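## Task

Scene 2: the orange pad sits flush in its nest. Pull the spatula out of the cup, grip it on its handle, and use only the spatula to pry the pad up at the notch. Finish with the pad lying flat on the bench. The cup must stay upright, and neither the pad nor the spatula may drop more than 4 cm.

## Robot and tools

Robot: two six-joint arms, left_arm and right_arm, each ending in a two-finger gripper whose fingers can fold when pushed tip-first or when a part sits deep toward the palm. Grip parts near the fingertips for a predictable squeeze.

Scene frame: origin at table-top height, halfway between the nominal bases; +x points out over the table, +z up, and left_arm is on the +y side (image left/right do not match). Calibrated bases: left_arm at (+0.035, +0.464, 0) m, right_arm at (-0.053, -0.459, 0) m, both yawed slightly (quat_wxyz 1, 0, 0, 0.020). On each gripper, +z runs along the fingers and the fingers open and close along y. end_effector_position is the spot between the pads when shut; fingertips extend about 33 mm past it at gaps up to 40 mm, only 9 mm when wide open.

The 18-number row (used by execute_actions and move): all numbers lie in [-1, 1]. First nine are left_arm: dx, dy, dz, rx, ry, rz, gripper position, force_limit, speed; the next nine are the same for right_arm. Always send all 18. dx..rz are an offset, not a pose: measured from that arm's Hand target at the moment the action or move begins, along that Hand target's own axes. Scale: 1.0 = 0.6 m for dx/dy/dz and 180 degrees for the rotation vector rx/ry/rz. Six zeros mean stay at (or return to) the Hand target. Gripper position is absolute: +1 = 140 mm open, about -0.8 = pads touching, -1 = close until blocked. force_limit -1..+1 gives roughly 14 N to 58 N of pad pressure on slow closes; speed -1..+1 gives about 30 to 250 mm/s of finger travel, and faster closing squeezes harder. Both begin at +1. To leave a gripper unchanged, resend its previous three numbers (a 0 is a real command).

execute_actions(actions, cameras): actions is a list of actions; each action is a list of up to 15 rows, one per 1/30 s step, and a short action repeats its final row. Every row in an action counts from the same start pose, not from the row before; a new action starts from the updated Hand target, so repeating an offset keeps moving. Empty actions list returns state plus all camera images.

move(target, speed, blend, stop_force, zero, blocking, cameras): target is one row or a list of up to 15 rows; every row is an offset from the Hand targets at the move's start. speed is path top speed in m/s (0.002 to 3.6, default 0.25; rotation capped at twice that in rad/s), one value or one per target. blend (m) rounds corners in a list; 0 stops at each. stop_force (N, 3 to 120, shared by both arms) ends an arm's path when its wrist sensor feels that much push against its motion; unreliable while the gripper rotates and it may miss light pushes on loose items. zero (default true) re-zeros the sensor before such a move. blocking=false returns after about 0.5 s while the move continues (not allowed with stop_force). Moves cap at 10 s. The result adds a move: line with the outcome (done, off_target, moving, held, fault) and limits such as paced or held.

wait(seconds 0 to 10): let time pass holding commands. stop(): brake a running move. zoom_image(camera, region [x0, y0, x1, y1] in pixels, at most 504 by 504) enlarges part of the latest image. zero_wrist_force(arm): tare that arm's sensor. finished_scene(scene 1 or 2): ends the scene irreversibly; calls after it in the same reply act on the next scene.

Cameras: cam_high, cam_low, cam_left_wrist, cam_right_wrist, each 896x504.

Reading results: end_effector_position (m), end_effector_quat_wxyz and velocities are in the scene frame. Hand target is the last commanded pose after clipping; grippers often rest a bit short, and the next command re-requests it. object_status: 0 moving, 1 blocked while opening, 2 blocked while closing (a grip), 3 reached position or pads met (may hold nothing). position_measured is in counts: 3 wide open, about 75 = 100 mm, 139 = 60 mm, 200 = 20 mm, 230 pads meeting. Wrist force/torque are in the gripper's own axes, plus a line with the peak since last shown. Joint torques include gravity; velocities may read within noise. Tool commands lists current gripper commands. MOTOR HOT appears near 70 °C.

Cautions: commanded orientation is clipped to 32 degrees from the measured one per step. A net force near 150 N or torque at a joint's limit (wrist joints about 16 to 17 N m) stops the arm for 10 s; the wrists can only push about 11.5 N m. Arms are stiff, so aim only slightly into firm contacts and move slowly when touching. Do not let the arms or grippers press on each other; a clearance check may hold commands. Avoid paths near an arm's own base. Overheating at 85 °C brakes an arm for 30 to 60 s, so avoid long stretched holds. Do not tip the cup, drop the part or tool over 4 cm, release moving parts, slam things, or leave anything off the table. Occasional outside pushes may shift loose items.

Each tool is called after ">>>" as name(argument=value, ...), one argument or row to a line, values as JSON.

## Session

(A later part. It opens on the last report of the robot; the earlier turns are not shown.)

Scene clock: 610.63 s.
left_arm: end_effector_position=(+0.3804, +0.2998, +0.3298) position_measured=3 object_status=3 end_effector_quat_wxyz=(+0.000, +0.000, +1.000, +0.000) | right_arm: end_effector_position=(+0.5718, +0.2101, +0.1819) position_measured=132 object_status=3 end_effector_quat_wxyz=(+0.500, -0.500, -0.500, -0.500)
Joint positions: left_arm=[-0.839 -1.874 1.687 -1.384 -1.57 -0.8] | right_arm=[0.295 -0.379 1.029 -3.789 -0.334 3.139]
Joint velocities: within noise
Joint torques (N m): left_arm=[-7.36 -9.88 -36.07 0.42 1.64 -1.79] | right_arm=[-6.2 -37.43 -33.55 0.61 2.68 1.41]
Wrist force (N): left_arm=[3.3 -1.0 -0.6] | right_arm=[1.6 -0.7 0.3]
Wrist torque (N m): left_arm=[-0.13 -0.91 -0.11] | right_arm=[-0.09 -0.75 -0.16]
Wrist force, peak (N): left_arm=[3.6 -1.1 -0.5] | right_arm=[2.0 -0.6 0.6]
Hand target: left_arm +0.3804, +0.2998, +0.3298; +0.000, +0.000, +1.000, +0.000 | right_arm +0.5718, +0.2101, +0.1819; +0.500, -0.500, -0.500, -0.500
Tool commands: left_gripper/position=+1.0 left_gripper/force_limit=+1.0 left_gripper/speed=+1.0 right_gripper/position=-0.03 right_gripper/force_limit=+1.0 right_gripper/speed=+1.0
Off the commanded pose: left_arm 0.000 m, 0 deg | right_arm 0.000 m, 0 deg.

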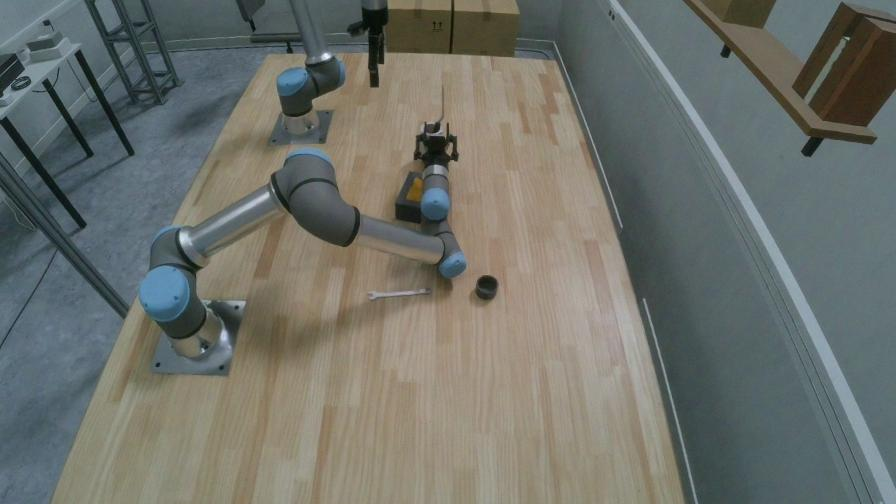

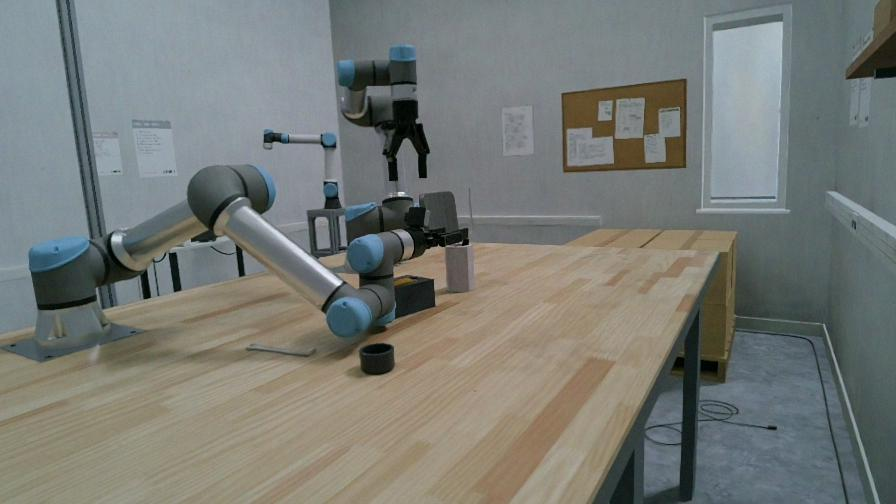

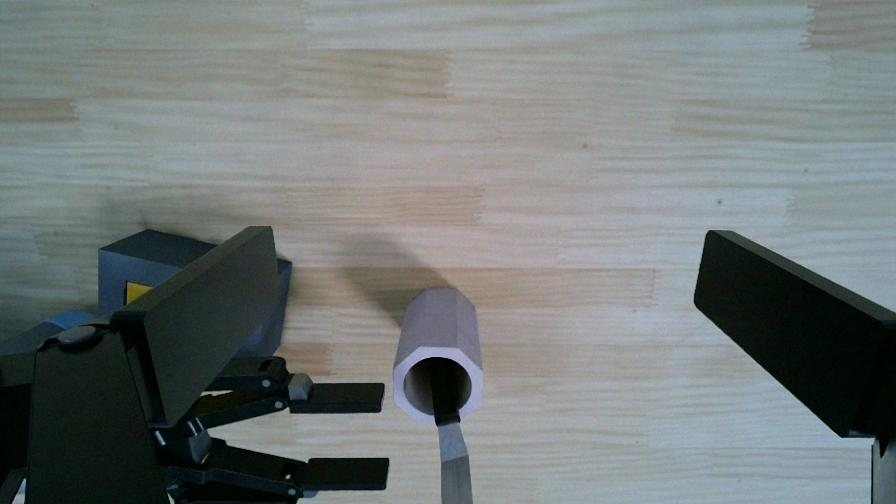

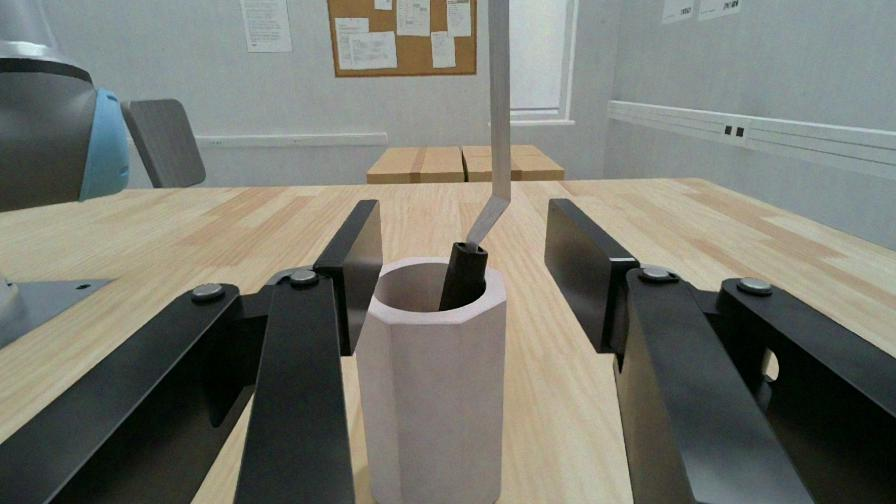

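>>> move(
  target=[0,0,0,0,0,0,1,1,1, 0,0.0083,0.0833,0,0,0,-0.03,1,1],
  speed=0.12,
  cameras=["cam_right_wrist", "cam_left_wrist", "cam_low"],
)

>>> zoom_image(
  camera="cam_low",
  region=[400, 180, 500, 310],
)

>>> zoom_image(
  camera="cam_right_wrist",
  region=[340, 100, 600, 360],
)

Scene clock: 639.07 s.
left_arm: end_effector_position=(+0.3804, +0.2998, +0.3298) position_measured=3 object_status=3 end_effector_quat_wxyz=(+0.000, +0.000, +1.000, +0.000) | right_arm: end_effector_position=(+0.5739, +0.2393, +0.1807) position_measured=132 object_status=3 end_effector_quat_wxyz=(+0.499, -0.501, -0.500, -0.500)
Joint positions: left_arm=[-0.839 -1.874 1.687 -1.384 -1.57 -0.8] | right_arm=[0.332 -0.34 0.944 -3.74 -0.373 3.137]
Joint torques (N m): left_arm=[-8.26 -12.94 -33.63 0.13 1.72 -1.9] | right_arm=[1.63 -64.55 -19.99 -1.01 0.13 -0.24]
Wrist force (N): left_arm=[3.7 -1.3 -0.9] | right_arm=[1.7 -0.5 0.5]
Wrist torque (N m): left_arm=[-0.19 -0.99 -0.11] | right_arm=[-0.02 -0.79 -0.17]
Wrist force, peak (N): left_arm=[3.7 -1.3 -0.9] | right_arm=[1.3 -6.4 6.1]
Hand target: left_arm +0.3804, +0.2998, +0.3298; +0.000, +0.000, +1.000, +0.000 | right_arm +0.5739, +0.2393, +0.1807; +0.499, -0.501, -0.500, -0.500 (not the last commanded pose)
Tool commands: left_gripper/position=+1.0 left_gripper/force_limit=+1.0 left_gripper/speed=+1.0 right_gripper/position=-0.027451 right_gripper/force_limit=+1.0 right_gripper/speed=+1.0
Off the commanded pose: left_arm 0.000 m, 0 deg | right_arm 0.021 m, 0 deg.
FORCE FAULT: contact force on the right arm reached its limit, and that arm stopped. The contact can be on any part of that arm, not only on its tool. That arm's remaining commands of this call were not run. That arm is still stopped at the end of this call. That arm stays stopped for about 10 more seconds. Until then a move that you send moves the other arm only, and its call returns only when the move has ended. Once the stop has ended, the next robot result says so. If the stop ends while you think or write, that arm runs what you send next, counted from a new Hand target: where the arm stands when the stop ends. While its stop runs, that arm takes no new command, but its gripper still runs the gripper command that each later call begins with. Until it ends, the stop uses up actions while you think or wait. An arm that is not stopped still takes commands.
move: fault (right_arm)
Images, in order (width x height): cam_low 896x504, cam_left_wrist 896x504, cam_right_wrist 896x504.

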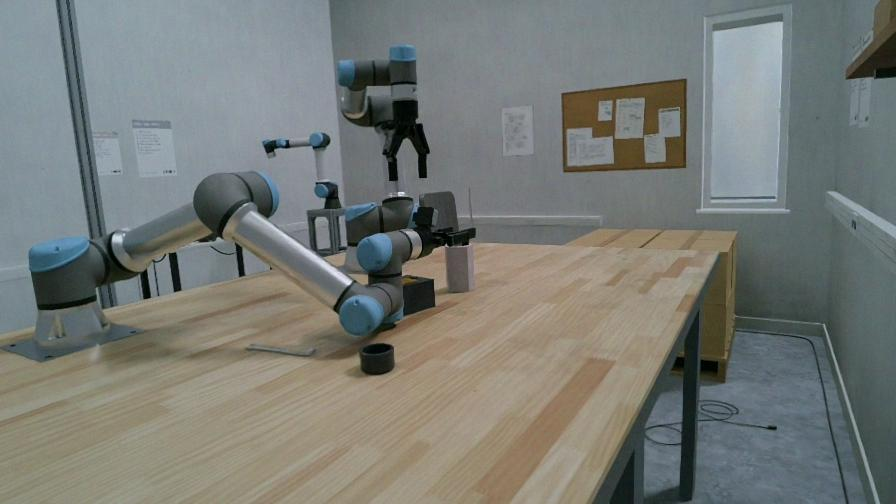

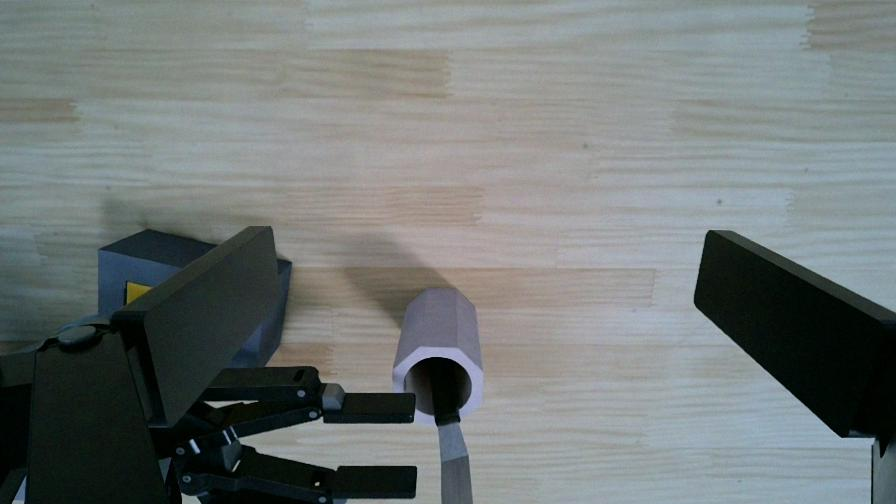

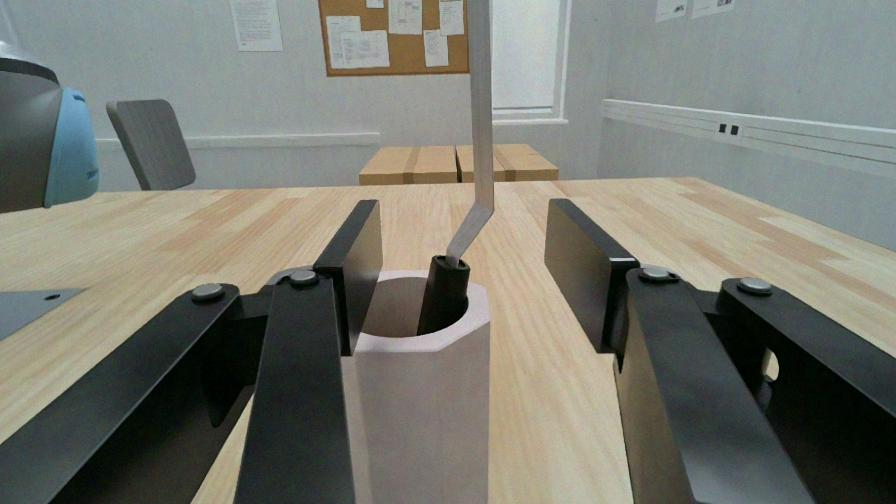

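Scaled by 3.877 from the camera's 896x504 image, which has a finer 1280x720 frame.

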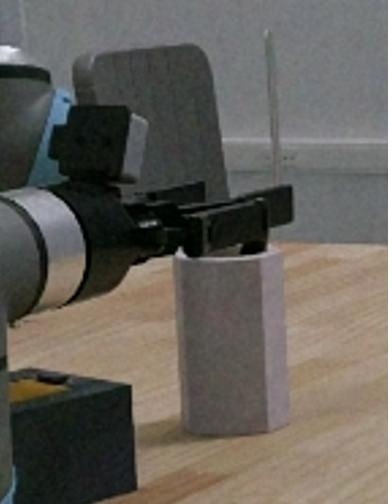

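Scaled by 1.938 from the camera's 896x504 image, which has a finer 1280x720 frame.

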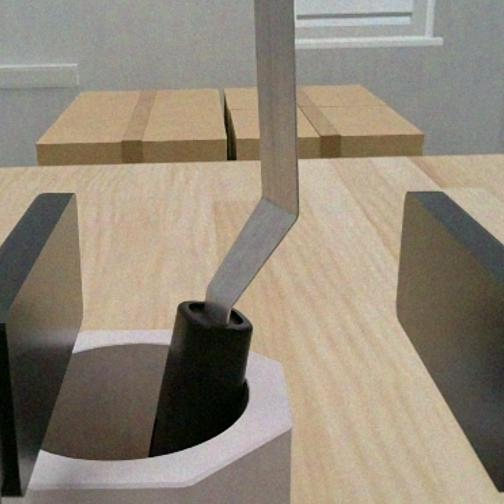

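>>> wait(
  seconds=1,
  cameras=["cam_high"],
)

>>> zoom_image(
  camera="cam_high",
  region=[380, 80, 500, 300],
)

Scene clock: 700.17 s.
left_arm: end_effector_position=(+0.3804, +0.2998, +0.3298) position_measured=3 object_status=3 end_effector_quat_wxyz=(+0.000, +0.000, +1.000, +0.000) | right_arm: end_effector_position=(+0.5739, +0.2393, +0.1807) position_measured=132 object_status=3 end_effector_quat_wxyz=(+0.499, -0.501, -0.500, -0.500)
Joint positions: left_arm=[-0.839 -1.874 1.687 -1.384 -1.57 -0.8] | right_arm=[0.332 -0.34 0.944 -3.74 -0.373 3.137]
Joint torques (N m): left_arm=[-8.02 -19.46 -30.04 -0.04 1.68 -1.93] | right_arm=[8.31 -65.53 -18.36 -1.04 0.18 -0.1]
Wrist force (N): left_arm=[3.4 -0.8 -0.4] | right_arm=[1.8 -0.4 0.4]
Wrist torque (N m): left_arm=[-0.07 -0.92 -0.12] | right_arm=[-0.01 -0.81 -0.17]
Wrist force, peak (N): left_arm=[3.6 -1.3 -0.6] | right_arm=[2.1 -0.5 0.8]
Hand target: left_arm +0.3804, +0.2998, +0.3298; +0.000, +0.000, +1.000, +0.000 | right_arm +0.5739, +0.2393, +0.1807; +0.499, -0.501, -0.500, -0.500 (not the last commanded pose)
Tool commands: left_gripper/position=+1.0 left_gripper/force_limit=+1.0 left_gripper/speed=+1.0 right_gripper/position=-0.027451 right_gripper/force_limit=+1.0 right_gripper/speed=+1.0
Off the commanded pose: left_arm 0.000 m, 0 deg | right_arm 0.021 m, 0 deg.
FORCE FAULT, CONTINUED: the right arm's stop, for the force fault that an earlier result reported, is over. The rest of the stop counts as 20 of the actions that you can send in this scene. During its stop the right arm's controller moved it back a little. That arm's target is now where it stood when the stop ended, not its last command. That arm accepts commands again.
wait: 1.00 s; at rest from the start
Images, in order (width x height): cam_high 896x504.

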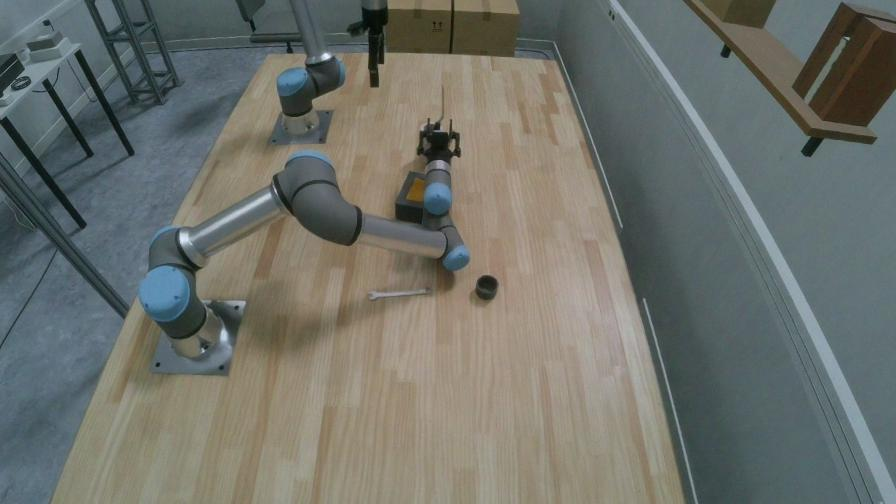

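Scaled by 2.291 from the camera's 896x504 image, which has a finer 1280x720 frame.

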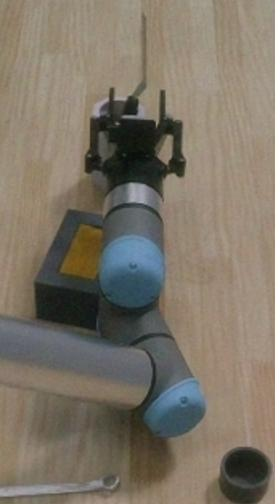

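>>> move(
  target=[
    [0,0,0,0,0,0,1,1,1, 0.0167,0,-0.1833,0,0,0,-0.03,1,1],
    [0,0,0,0,0,0,1,1,1, 0.3988,-0.6292,-0.434,0.25,0,0,-0.03,1,1],
  ],
  speed=[0.12, 0.4],
  blend=[0.03, 0],
)

Scene clock: 707.23 s.
left_arm: end_effector_position=(+0.3804, +0.2998, +0.3298) position_measured=3 object_status=3 end_effector_quat_wxyz=(+0.000, +0.000, +1.000, +0.000) | right_arm: end_effector_position=(+0.1962, -0.0197, +0.4206) position_measured=132 object_status=3 end_effector_quat_wxyz=(+0.653, -0.272, -0.653, -0.271)
Joint positions: left_arm=[-0.839 -1.874 1.687 -1.384 -1.57 -0.8] | right_arm=[0.136 -1.134 1.75 -3.759 0.608 3.145]
Joint torques (N m): left_arm=[-6.86 -19.69 -27.89 -0.29 1.76 -1.81] | right_arm=[-6.33 -57.7 -0.72 3.25 2.86 -1.86]
Wrist force (N): left_arm=[3.1 -1.3 -0.7] | right_arm=[1.8 -0.4 0.8]
Wrist torque (N m): left_arm=[-0.18 -0.85 -0.11] | right_arm=[0.01 -0.82 -0.05]
Wrist force, peak (N): left_arm=[3.5 -1.2 -0.6] | right_arm=[1.4 -1.8 4.8]
Hand target: left_arm +0.3804, +0.2998, +0.3298; +0.000, +0.000, +1.000, +0.000 | right_arm +0.1960, -0.0199, +0.4207; +0.653, -0.272, -0.653, -0.271
Off the commanded pose: left_arm 0.000 m, 0 deg | right_arm 0.000 m, 0 deg.
move: done

>>> move(
  target=[
    [0,0,0,0,0,0,1,1,1, 0.2967,0.2435,-0.1704,0,0.287,0.4097,-0.03,1,1],
    [0,0,0,0,0,0,1,1,1, 0,0.487,-0.3409,0,0.574,0.819,-0.03,1,1],
  ],
  speed=0.5,
  blend=[0.05, 0],
)

Scene clock: 715.50 s.
left_arm: end_effector_position=(+0.3804, +0.2998, +0.3298) position_measured=3 object_status=3 end_effector_quat_wxyz=(+0.000, +0.000, +1.000, +0.000) | right_arm: end_effector_position=(+0.5474, +0.0414, +0.4204) position_measured=132 object_status=3 end_effector_quat_wxyz=(+0.596, -0.379, +0.598, +0.379)
Joint positions: left_arm=[-0.839 -1.874 1.687 -1.384 -1.57 -0.8] | right_arm=[0.137 -1.307 1.44 -0.13 0.615 3.139]
Joint torques (N m): left_arm=[-6.6 -20.53 -25.18 -0.21 1.61 -1.95] | right_arm=[6.81 -17.46 -39.4 0.46 2.72 -1.68]
Wrist force (N): left_arm=[3.2 -1.0 -0.7] | right_arm=[-6.0 0.2 0.4]
Wrist torque (N m): left_arm=[-0.13 -0.89 -0.10] | right_arm=[0.18 0.33 0.57]
Wrist force, peak (N): left_arm=[3.8 -1.1 -0.6] | right_arm=[-6.7 0.1 0.2]
Hand target: left_arm +0.3804, +0.2998, +0.3298; +0.000, +0.000, +1.000, +0.000 | right_arm +0.5474, +0.0414, +0.4204; +0.596, -0.379, +0.598, +0.379
Off the commanded pose: left_arm 0.000 m, 0 deg | right_arm 0.000 m, 0 deg.
move: done

>>> move(
  target=[0,0,0,0,0,0,1,1,1, 0.3673,0.075,0.2753,-0.14,0,0,-0.03,1,1],
  speed=0.25,
  cameras=["cam_low", "cam_left_wrist", "cam_right_wrist"],
)

>>> zoom_image(
  camera="cam_low",
  region=[400, 180, 500, 310],
)

>>> zoom_image(
  camera="cam_left_wrist",
  region=[350, 304, 550, 504],
)

Scene clock: 725.57 s.
left_arm: end_effector_position=(+0.3804, +0.2998, +0.3298) position_measured=3 object_status=3 end_effector_quat_wxyz=(+0.000, +0.000, +1.000, +0.000) | right_arm: end_effector_position=(+0.5767, +0.2096, +0.1996) position_measured=132 object_status=3 end_effector_quat_wxyz=(+0.499, -0.500, +0.501, +0.500)
Joint positions: left_arm=[-0.839 -1.874 1.687 -1.384 -1.57 -0.8] | right_arm=[0.292 -0.649 0.958 -0.304 0.33 3.138]
Joint torques (N m): left_arm=[-7.03 -20.52 -24.3 -0.06 1.8 -1.68] | right_arm=[8.68 -35.7 -37.5 0.69 -2.67 -1.66]
Wrist force (N): left_arm=[3.3 -1.0 -0.4] | right_arm=[-6.3 -0.1 0.5]
Wrist torque (N m): left_arm=[-0.14 -0.89 -0.12] | right_arm=[0.12 0.41 0.58]
Wrist force, peak (N): left_arm=[3.8 -1.0 -0.6] | right_arm=[-7.9 -0.2 -1.5]
Hand target: left_arm +0.3804, +0.2998, +0.3298; +0.000, +0.000, +1.000, +0.000 | right_arm +0.5767, +0.2096, +0.1996; +0.499, -0.500, +0.501, +0.500
Off the commanded pose: left_arm 0.000 m, 0 deg | right_arm 0.000 m, 0 deg.
move: done
Images, in order (width x height): cam_low 896x504, cam_left_wrist 896x504, cam_right_wrist 896x504.

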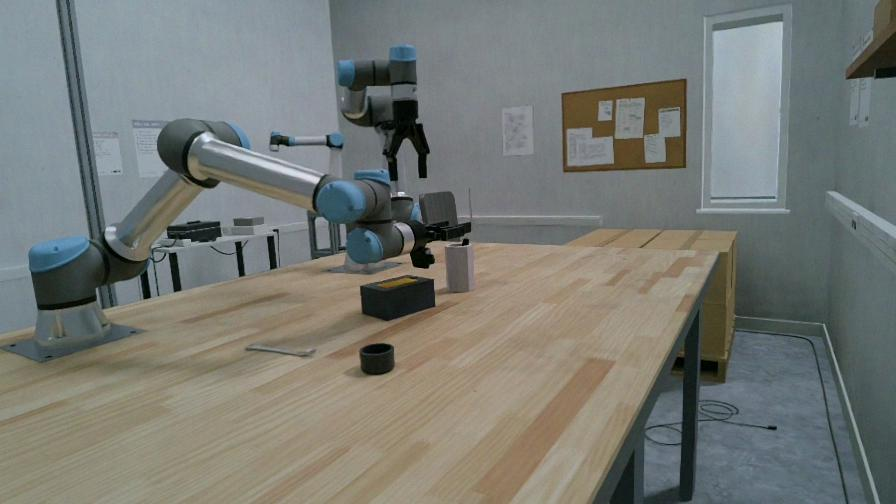

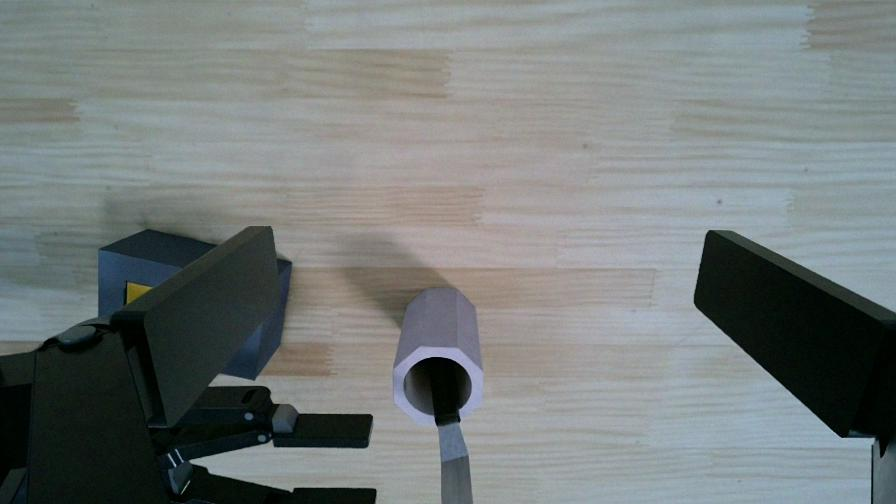

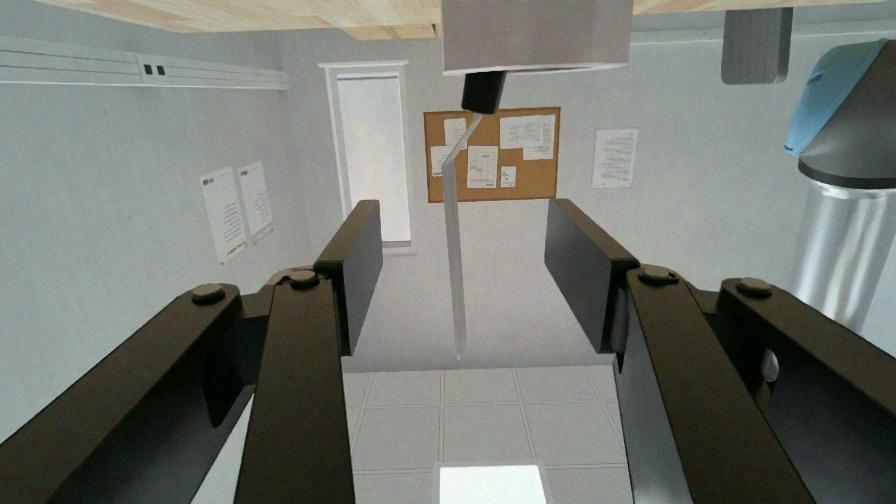

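Scaled by 3.877 from the camera's 896x504 image, which has a finer 1280x720 frame.

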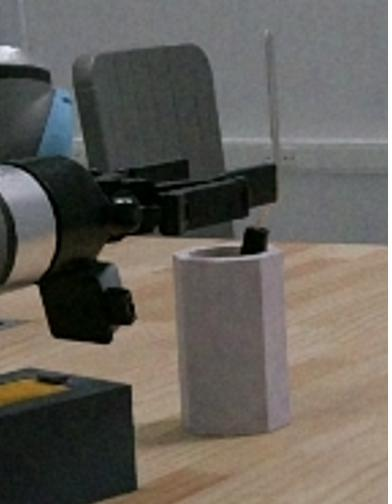

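Scaled by 2.520 from the camera's 896x504 image, which has a finer 1280x720 frame.

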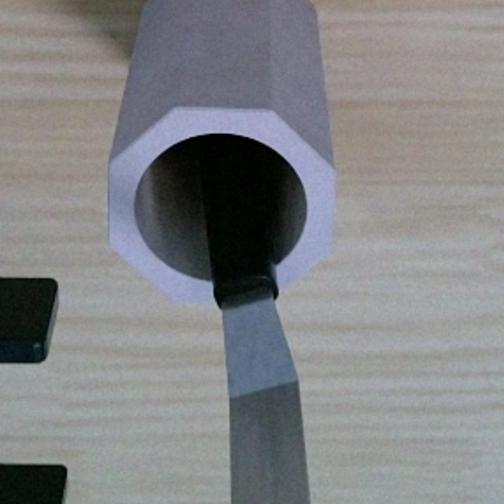

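>>> zoom_image(
  camera="cam_right_wrist",
  region=[380, 0, 640, 220],
)

Scaled by 1.938 from the camera's 896x504 image, which has a finer 1280x720 frame.

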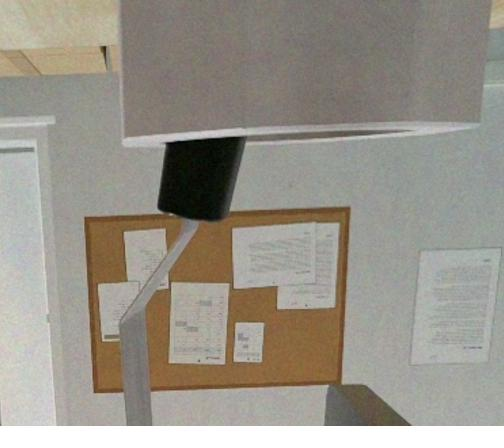

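>>> move(
  target=[0,0,0,0,0,0,1,1,1, 0,0.0187,0.0833,0,0,0,-0.03,1,1],
  speed=0.12,
  stop_force=15,
  cameras=["cam_low", "cam_left_wrist", "cam_right_wrist"],
)

>>> zoom_image(
  camera="cam_low",
  region=[400, 180, 500, 310],
)

>>> zoom_image(
  camera="cam_left_wrist",
  region=[350, 304, 550, 504],
)

>>> zoom_image(
  camera="cam_right_wrist",
  region=[340, 0, 640, 250],
)

Scene clock: 754.00 s.
left_arm: end_effector_position=(+0.3804, +0.2998, +0.3298) position_measured=3 object_status=3 end_effector_quat_wxyz=(+0.000, +0.000, +1.000, +0.000) | right_arm: end_effector_position=(+0.5654, +0.2596, +0.1995) position_measured=132 object_status=3 end_effector_quat_wxyz=(+0.499, -0.500, +0.501, +0.500)
Joint positions: left_arm=[-0.839 -1.874 1.687 -1.384 -1.57 -0.8] | right_arm=[0.362 -0.601 0.866 -0.26 0.401 3.138]
Joint torques (N m): left_arm=[-7.07 -19.18 -22.66 -0.38 1.84 -1.89] | right_arm=[7.27 -37.52 -38.5 0.55 2.86 -1.47]
Wrist force (N): left_arm=[3.4 -0.9 -0.6] | right_arm=[-6.1 -0.2 0.6]
Wrist torque (N m): left_arm=[-0.11 -0.92 -0.10] | right_arm=[0.09 0.37 0.58]
Wrist force, peak (N): left_arm=[3.6 -1.2 -0.6] | right_arm=[-6.8 -0.3 0.5]
Hand target: left_arm +0.3804, +0.2998, +0.3298; +0.000, +0.000, +1.000, +0.000 | right_arm +0.5654, +0.2596, +0.1995; +0.499, -0.500, +0.501, +0.500
Off the commanded pose: left_arm 0.000 m, 0 deg | right_arm 0.000 m, 0 deg.
move: done
Images, in order (width x height): cam_low 896x504, cam_left_wrist 896x504, cam_right_wrist 896x504.

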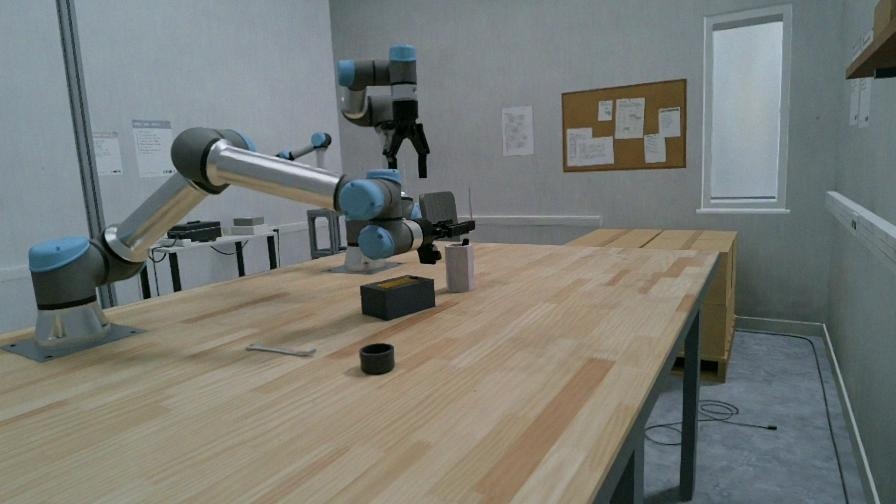

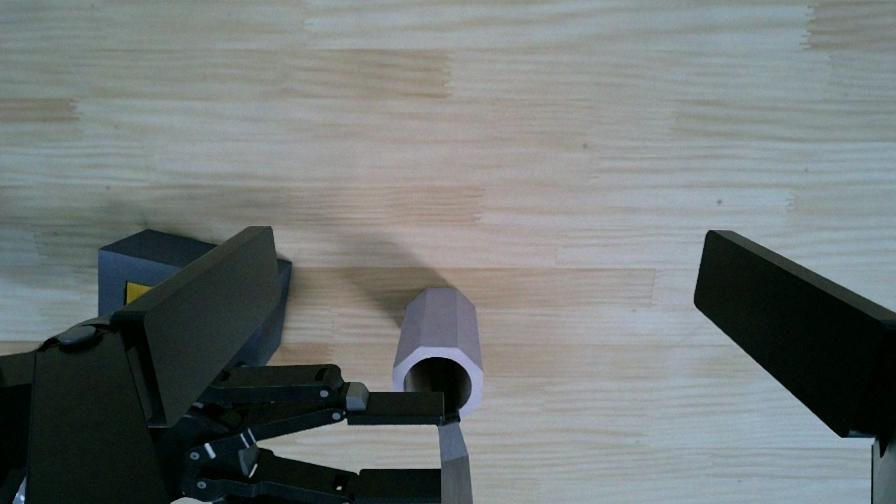

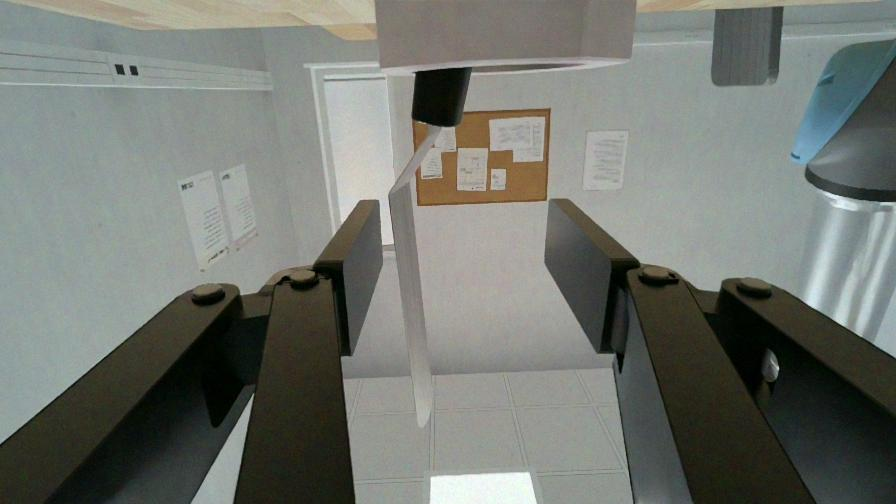

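Scaled by 3.877 from the camera's 896x504 image, which has a finer 1280x720 frame.

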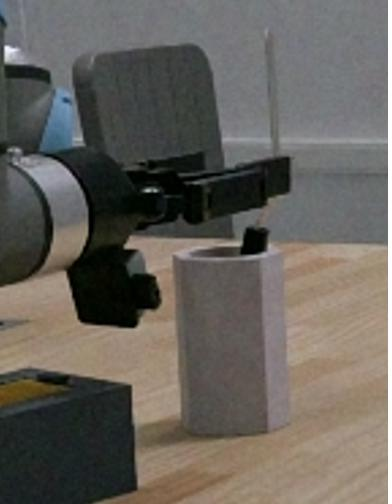

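Scaled by 2.520 from the camera's 896x504 image, which has a finer 1280x720 frame.

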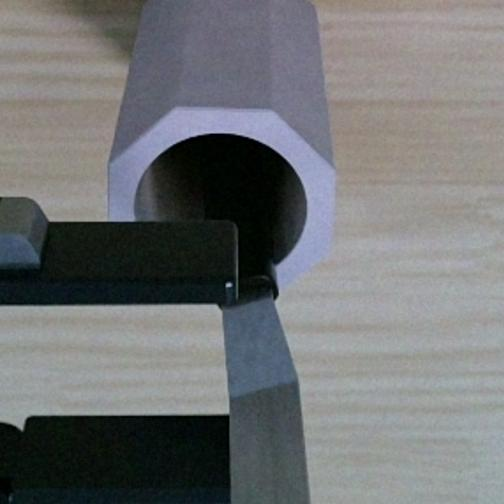

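Scaled by 1.680 from the camera's 896x504 image, which has a finer 1280x720 frame.

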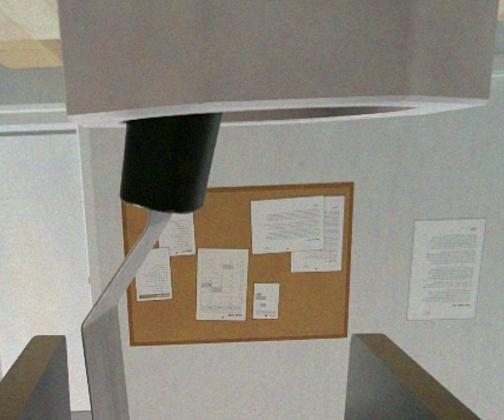

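>>> move(
  target=[0,0,0,0,0,0,1,1,1, 0,-0.015,0.01,0,0,0,-0.03,1,1],
  speed=0.1,
  cameras=["cam_high", "cam_left_wrist", "cam_right_wrist"],
)

>>> zoom_image(
  camera="cam_high",
  region=[400, 80, 490, 200],
)

>>> zoom_image(
  camera="cam_left_wrist",
  region=[350, 304, 550, 504],
)

>>> zoom_image(
  camera="cam_right_wrist",
  region=[340, 0, 640, 250],
)

Scene clock: 778.27 s.
left_arm: end_effector_position=(+0.3804, +0.2998, +0.3298) position_measured=3 object_status=3 end_effector_quat_wxyz=(+0.000, +0.000, +1.000, +0.000) | right_arm: end_effector_position=(+0.5744, +0.2656, +0.1995) position_measured=132 object_status=3 end_effector_quat_wxyz=(+0.499, -0.500, +0.501, +0.500)
Joint positions: left_arm=[-0.839 -1.874 1.687 -1.384 -1.57 -0.8] | right_arm=[0.365 -0.567 0.801 -0.229 0.403 3.138]
Joint torques (N m): left_arm=[-6.75 -19.57 -21.77 -0.23 1.65 -1.79] | right_arm=[6.41 -37.61 -37.71 0.57 1.67 -1.52]
Wrist force (N): left_arm=[3.5 -1.0 -0.4] | right_arm=[-6.2 -0.1 0.4]
Wrist torque (N m): left_arm=[-0.12 -0.94 -0.11] | right_arm=[0.11 0.38 0.58]
Wrist force, peak (N): left_arm=[3.6 -0.9 -0.8] | right_arm=[-6.7 0.2 0.4]
Hand target: left_arm +0.3804, +0.2998, +0.3298; +0.000, +0.000, +1.000, +0.000 | right_arm +0.5744, +0.2656, +0.1995; +0.499, -0.500, +0.501, +0.500
Off the commanded pose: left_arm 0.000 m, 0 deg | right_arm 0.000 m, 0 deg.
move: done
Images, in order (width x height): cam_high 896x504, cam_left_wrist 896x504, cam_right_wrist 896x504.

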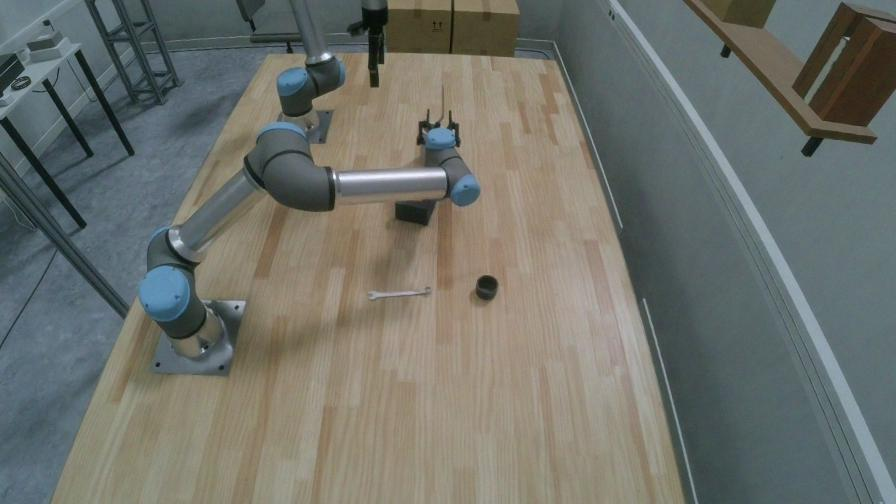

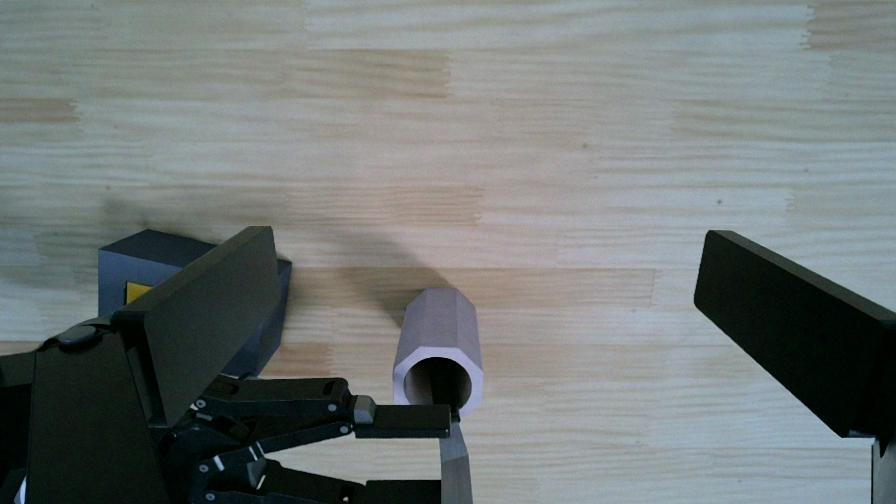

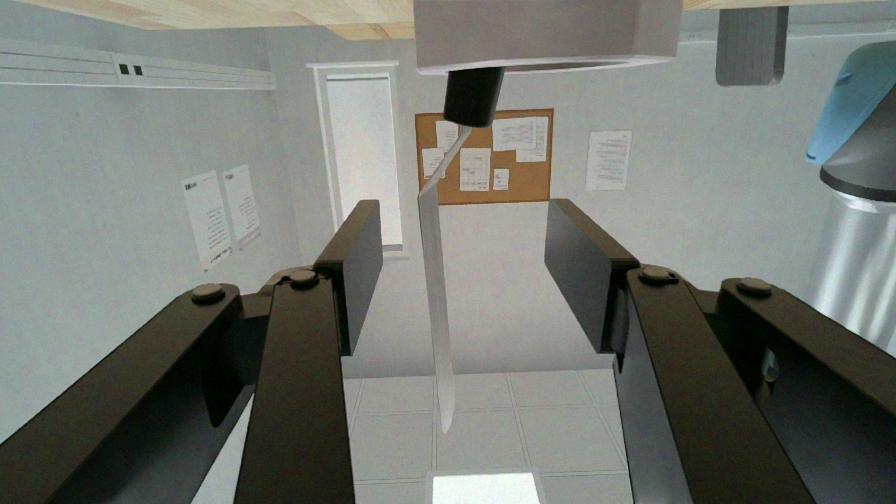

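Scaled by 4.200 from the camera's 896x504 image, which has a finer 1280x720 frame.

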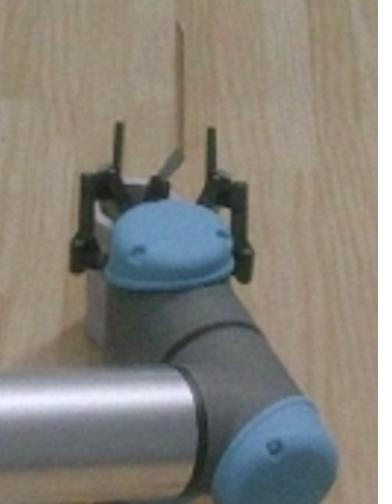

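Scaled by 2.520 from the camera's 896x504 image, which has a finer 1280x720 frame.

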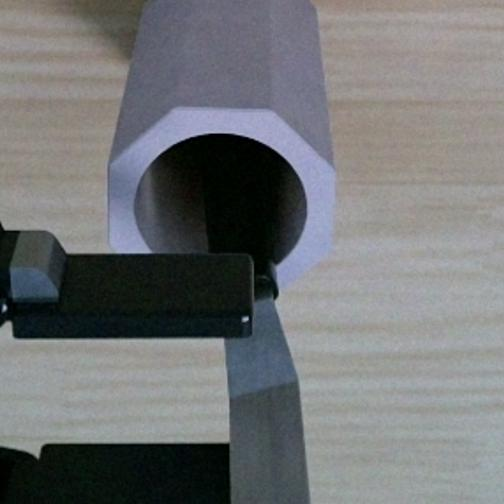

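Scaled by 1.680 from the camera's 896x504 image, which has a finer 1280x720 frame.

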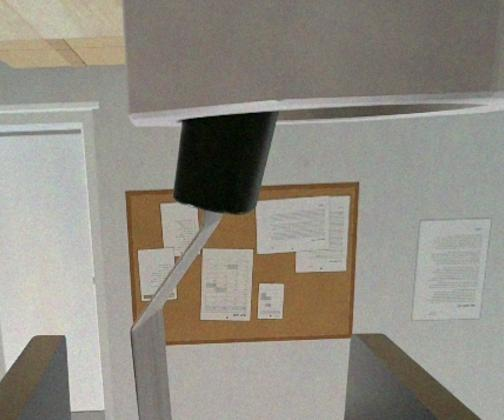

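>>> move(
  target=[0,0,0,0,0,0,1,1,1, 0.0667,0,0.0067,0,0,0,-0.03,1,1],
  speed=0.06,
  stop_force=5,
  cameras=["cam_low", "cam_left_wrist", "cam_right_wrist"],
)

>>> zoom_image(
  camera="cam_low",
  region=[400, 180, 500, 310],
)

>>> zoom_image(
  camera="cam_right_wrist",
  region=[340, 80, 640, 330],
)

>>> zoom_image(
  camera="cam_left_wrist",
  region=[350, 304, 550, 504],
)

Scene clock: 792.67 s.
left_arm: end_effector_position=(+0.3804, +0.2998, +0.3298) position_measured=3 object_status=3 end_effector_quat_wxyz=(+0.000, +0.000, +1.000, +0.000) | right_arm: end_effector_position=(+0.5744, +0.2695, +0.1595) position_measured=132 object_status=3 end_effector_quat_wxyz=(+0.499, -0.500, +0.501, +0.500)
Joint positions: left_arm=[-0.839 -1.874 1.687 -1.384 -1.57 -0.8] | right_arm=[0.37 -0.526 0.826 -0.295 0.408 3.138]
Joint torques (N m): left_arm=[-7.09 -20.62 -19.31 -0.34 1.87 -1.4] | right_arm=[8.81 -37.91 -4.9 -2.61 2.64 1.21]
Wrist force (N): left_arm=[3.4 -0.9 -0.4] | right_arm=[-6.3 0.2 0.6]
Wrist torque (N m): left_arm=[-0.10 -0.92 -0.10] | right_arm=[0.20 0.41 0.57]
Wrist force, peak (N): left_arm=[3.7 -1.0 -0.5] | right_arm=[-7.0 0.1 0.1]
Hand target: left_arm +0.3804, +0.2998, +0.3298; +0.000, +0.000, +1.000, +0.000 | right_arm +0.5744, +0.2695, +0.1595; +0.499, -0.500, +0.501, +0.500
Off the commanded pose: left_arm 0.000 m, 0 deg | right_arm 0.000 m, 0 deg.
move: done
Images, in order (width x height): cam_low 896x504, cam_left_wrist 896x504, cam_right_wrist 896x504.

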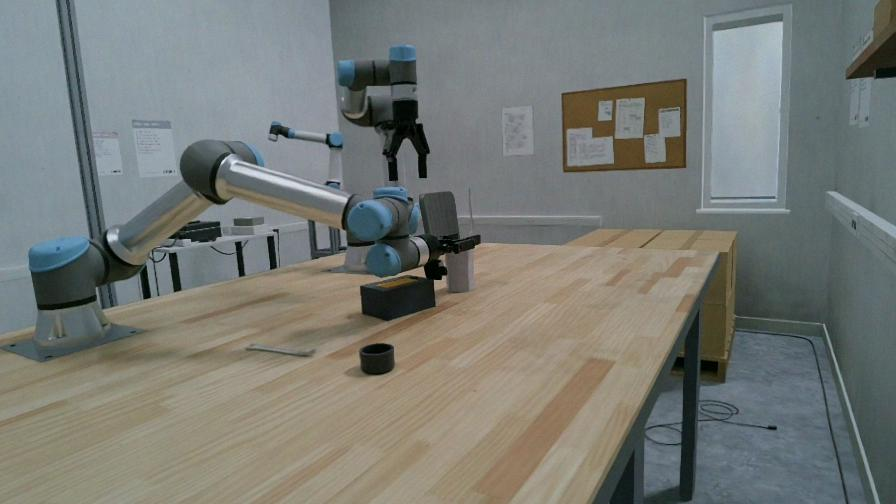

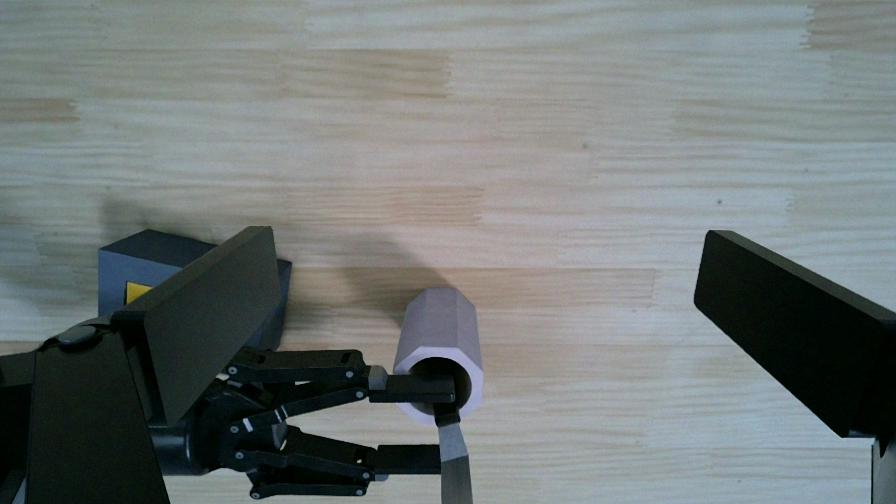

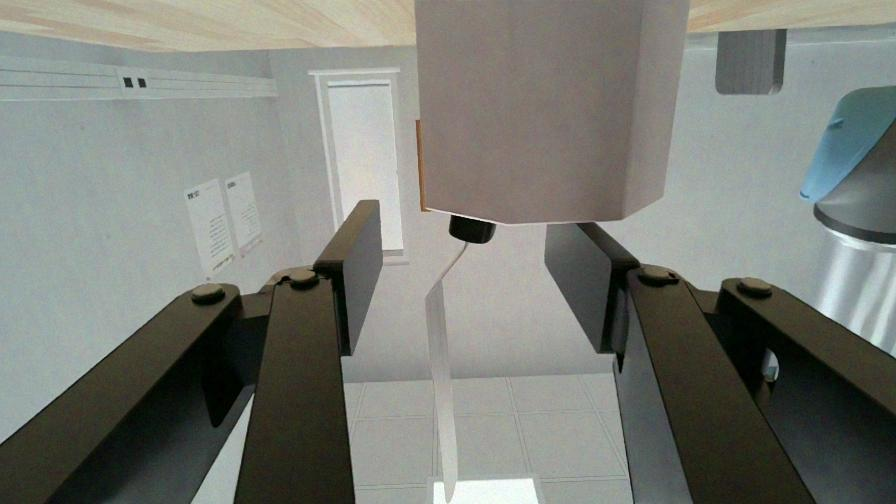

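Scaled by 3.877 from the camera's 896x504 image, which has a finer 1280x720 frame.

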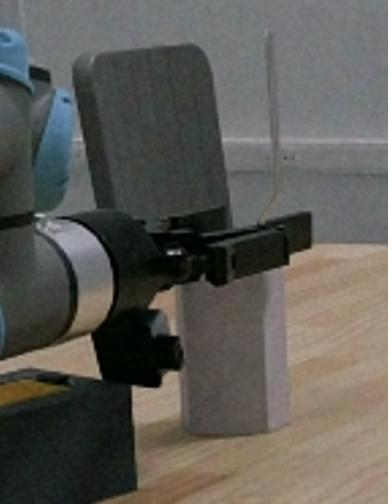

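Scaled by 1.680 from the camera's 896x504 image, which has a finer 1280x720 frame.

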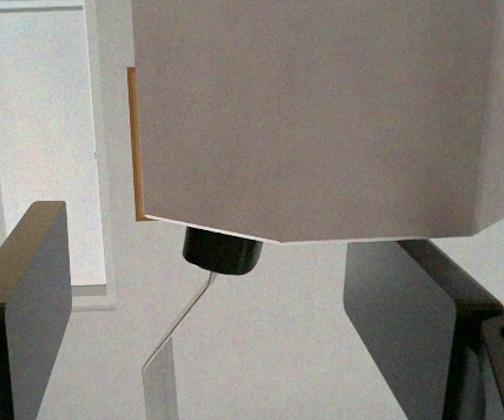

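Scaled by 2.520 from the camera's 896x504 image, which has a finer 1280x720 frame.

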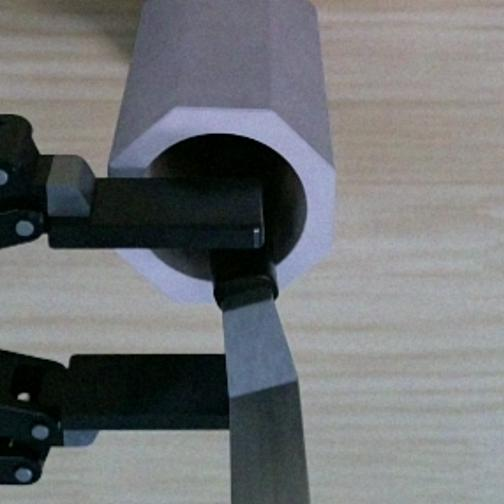

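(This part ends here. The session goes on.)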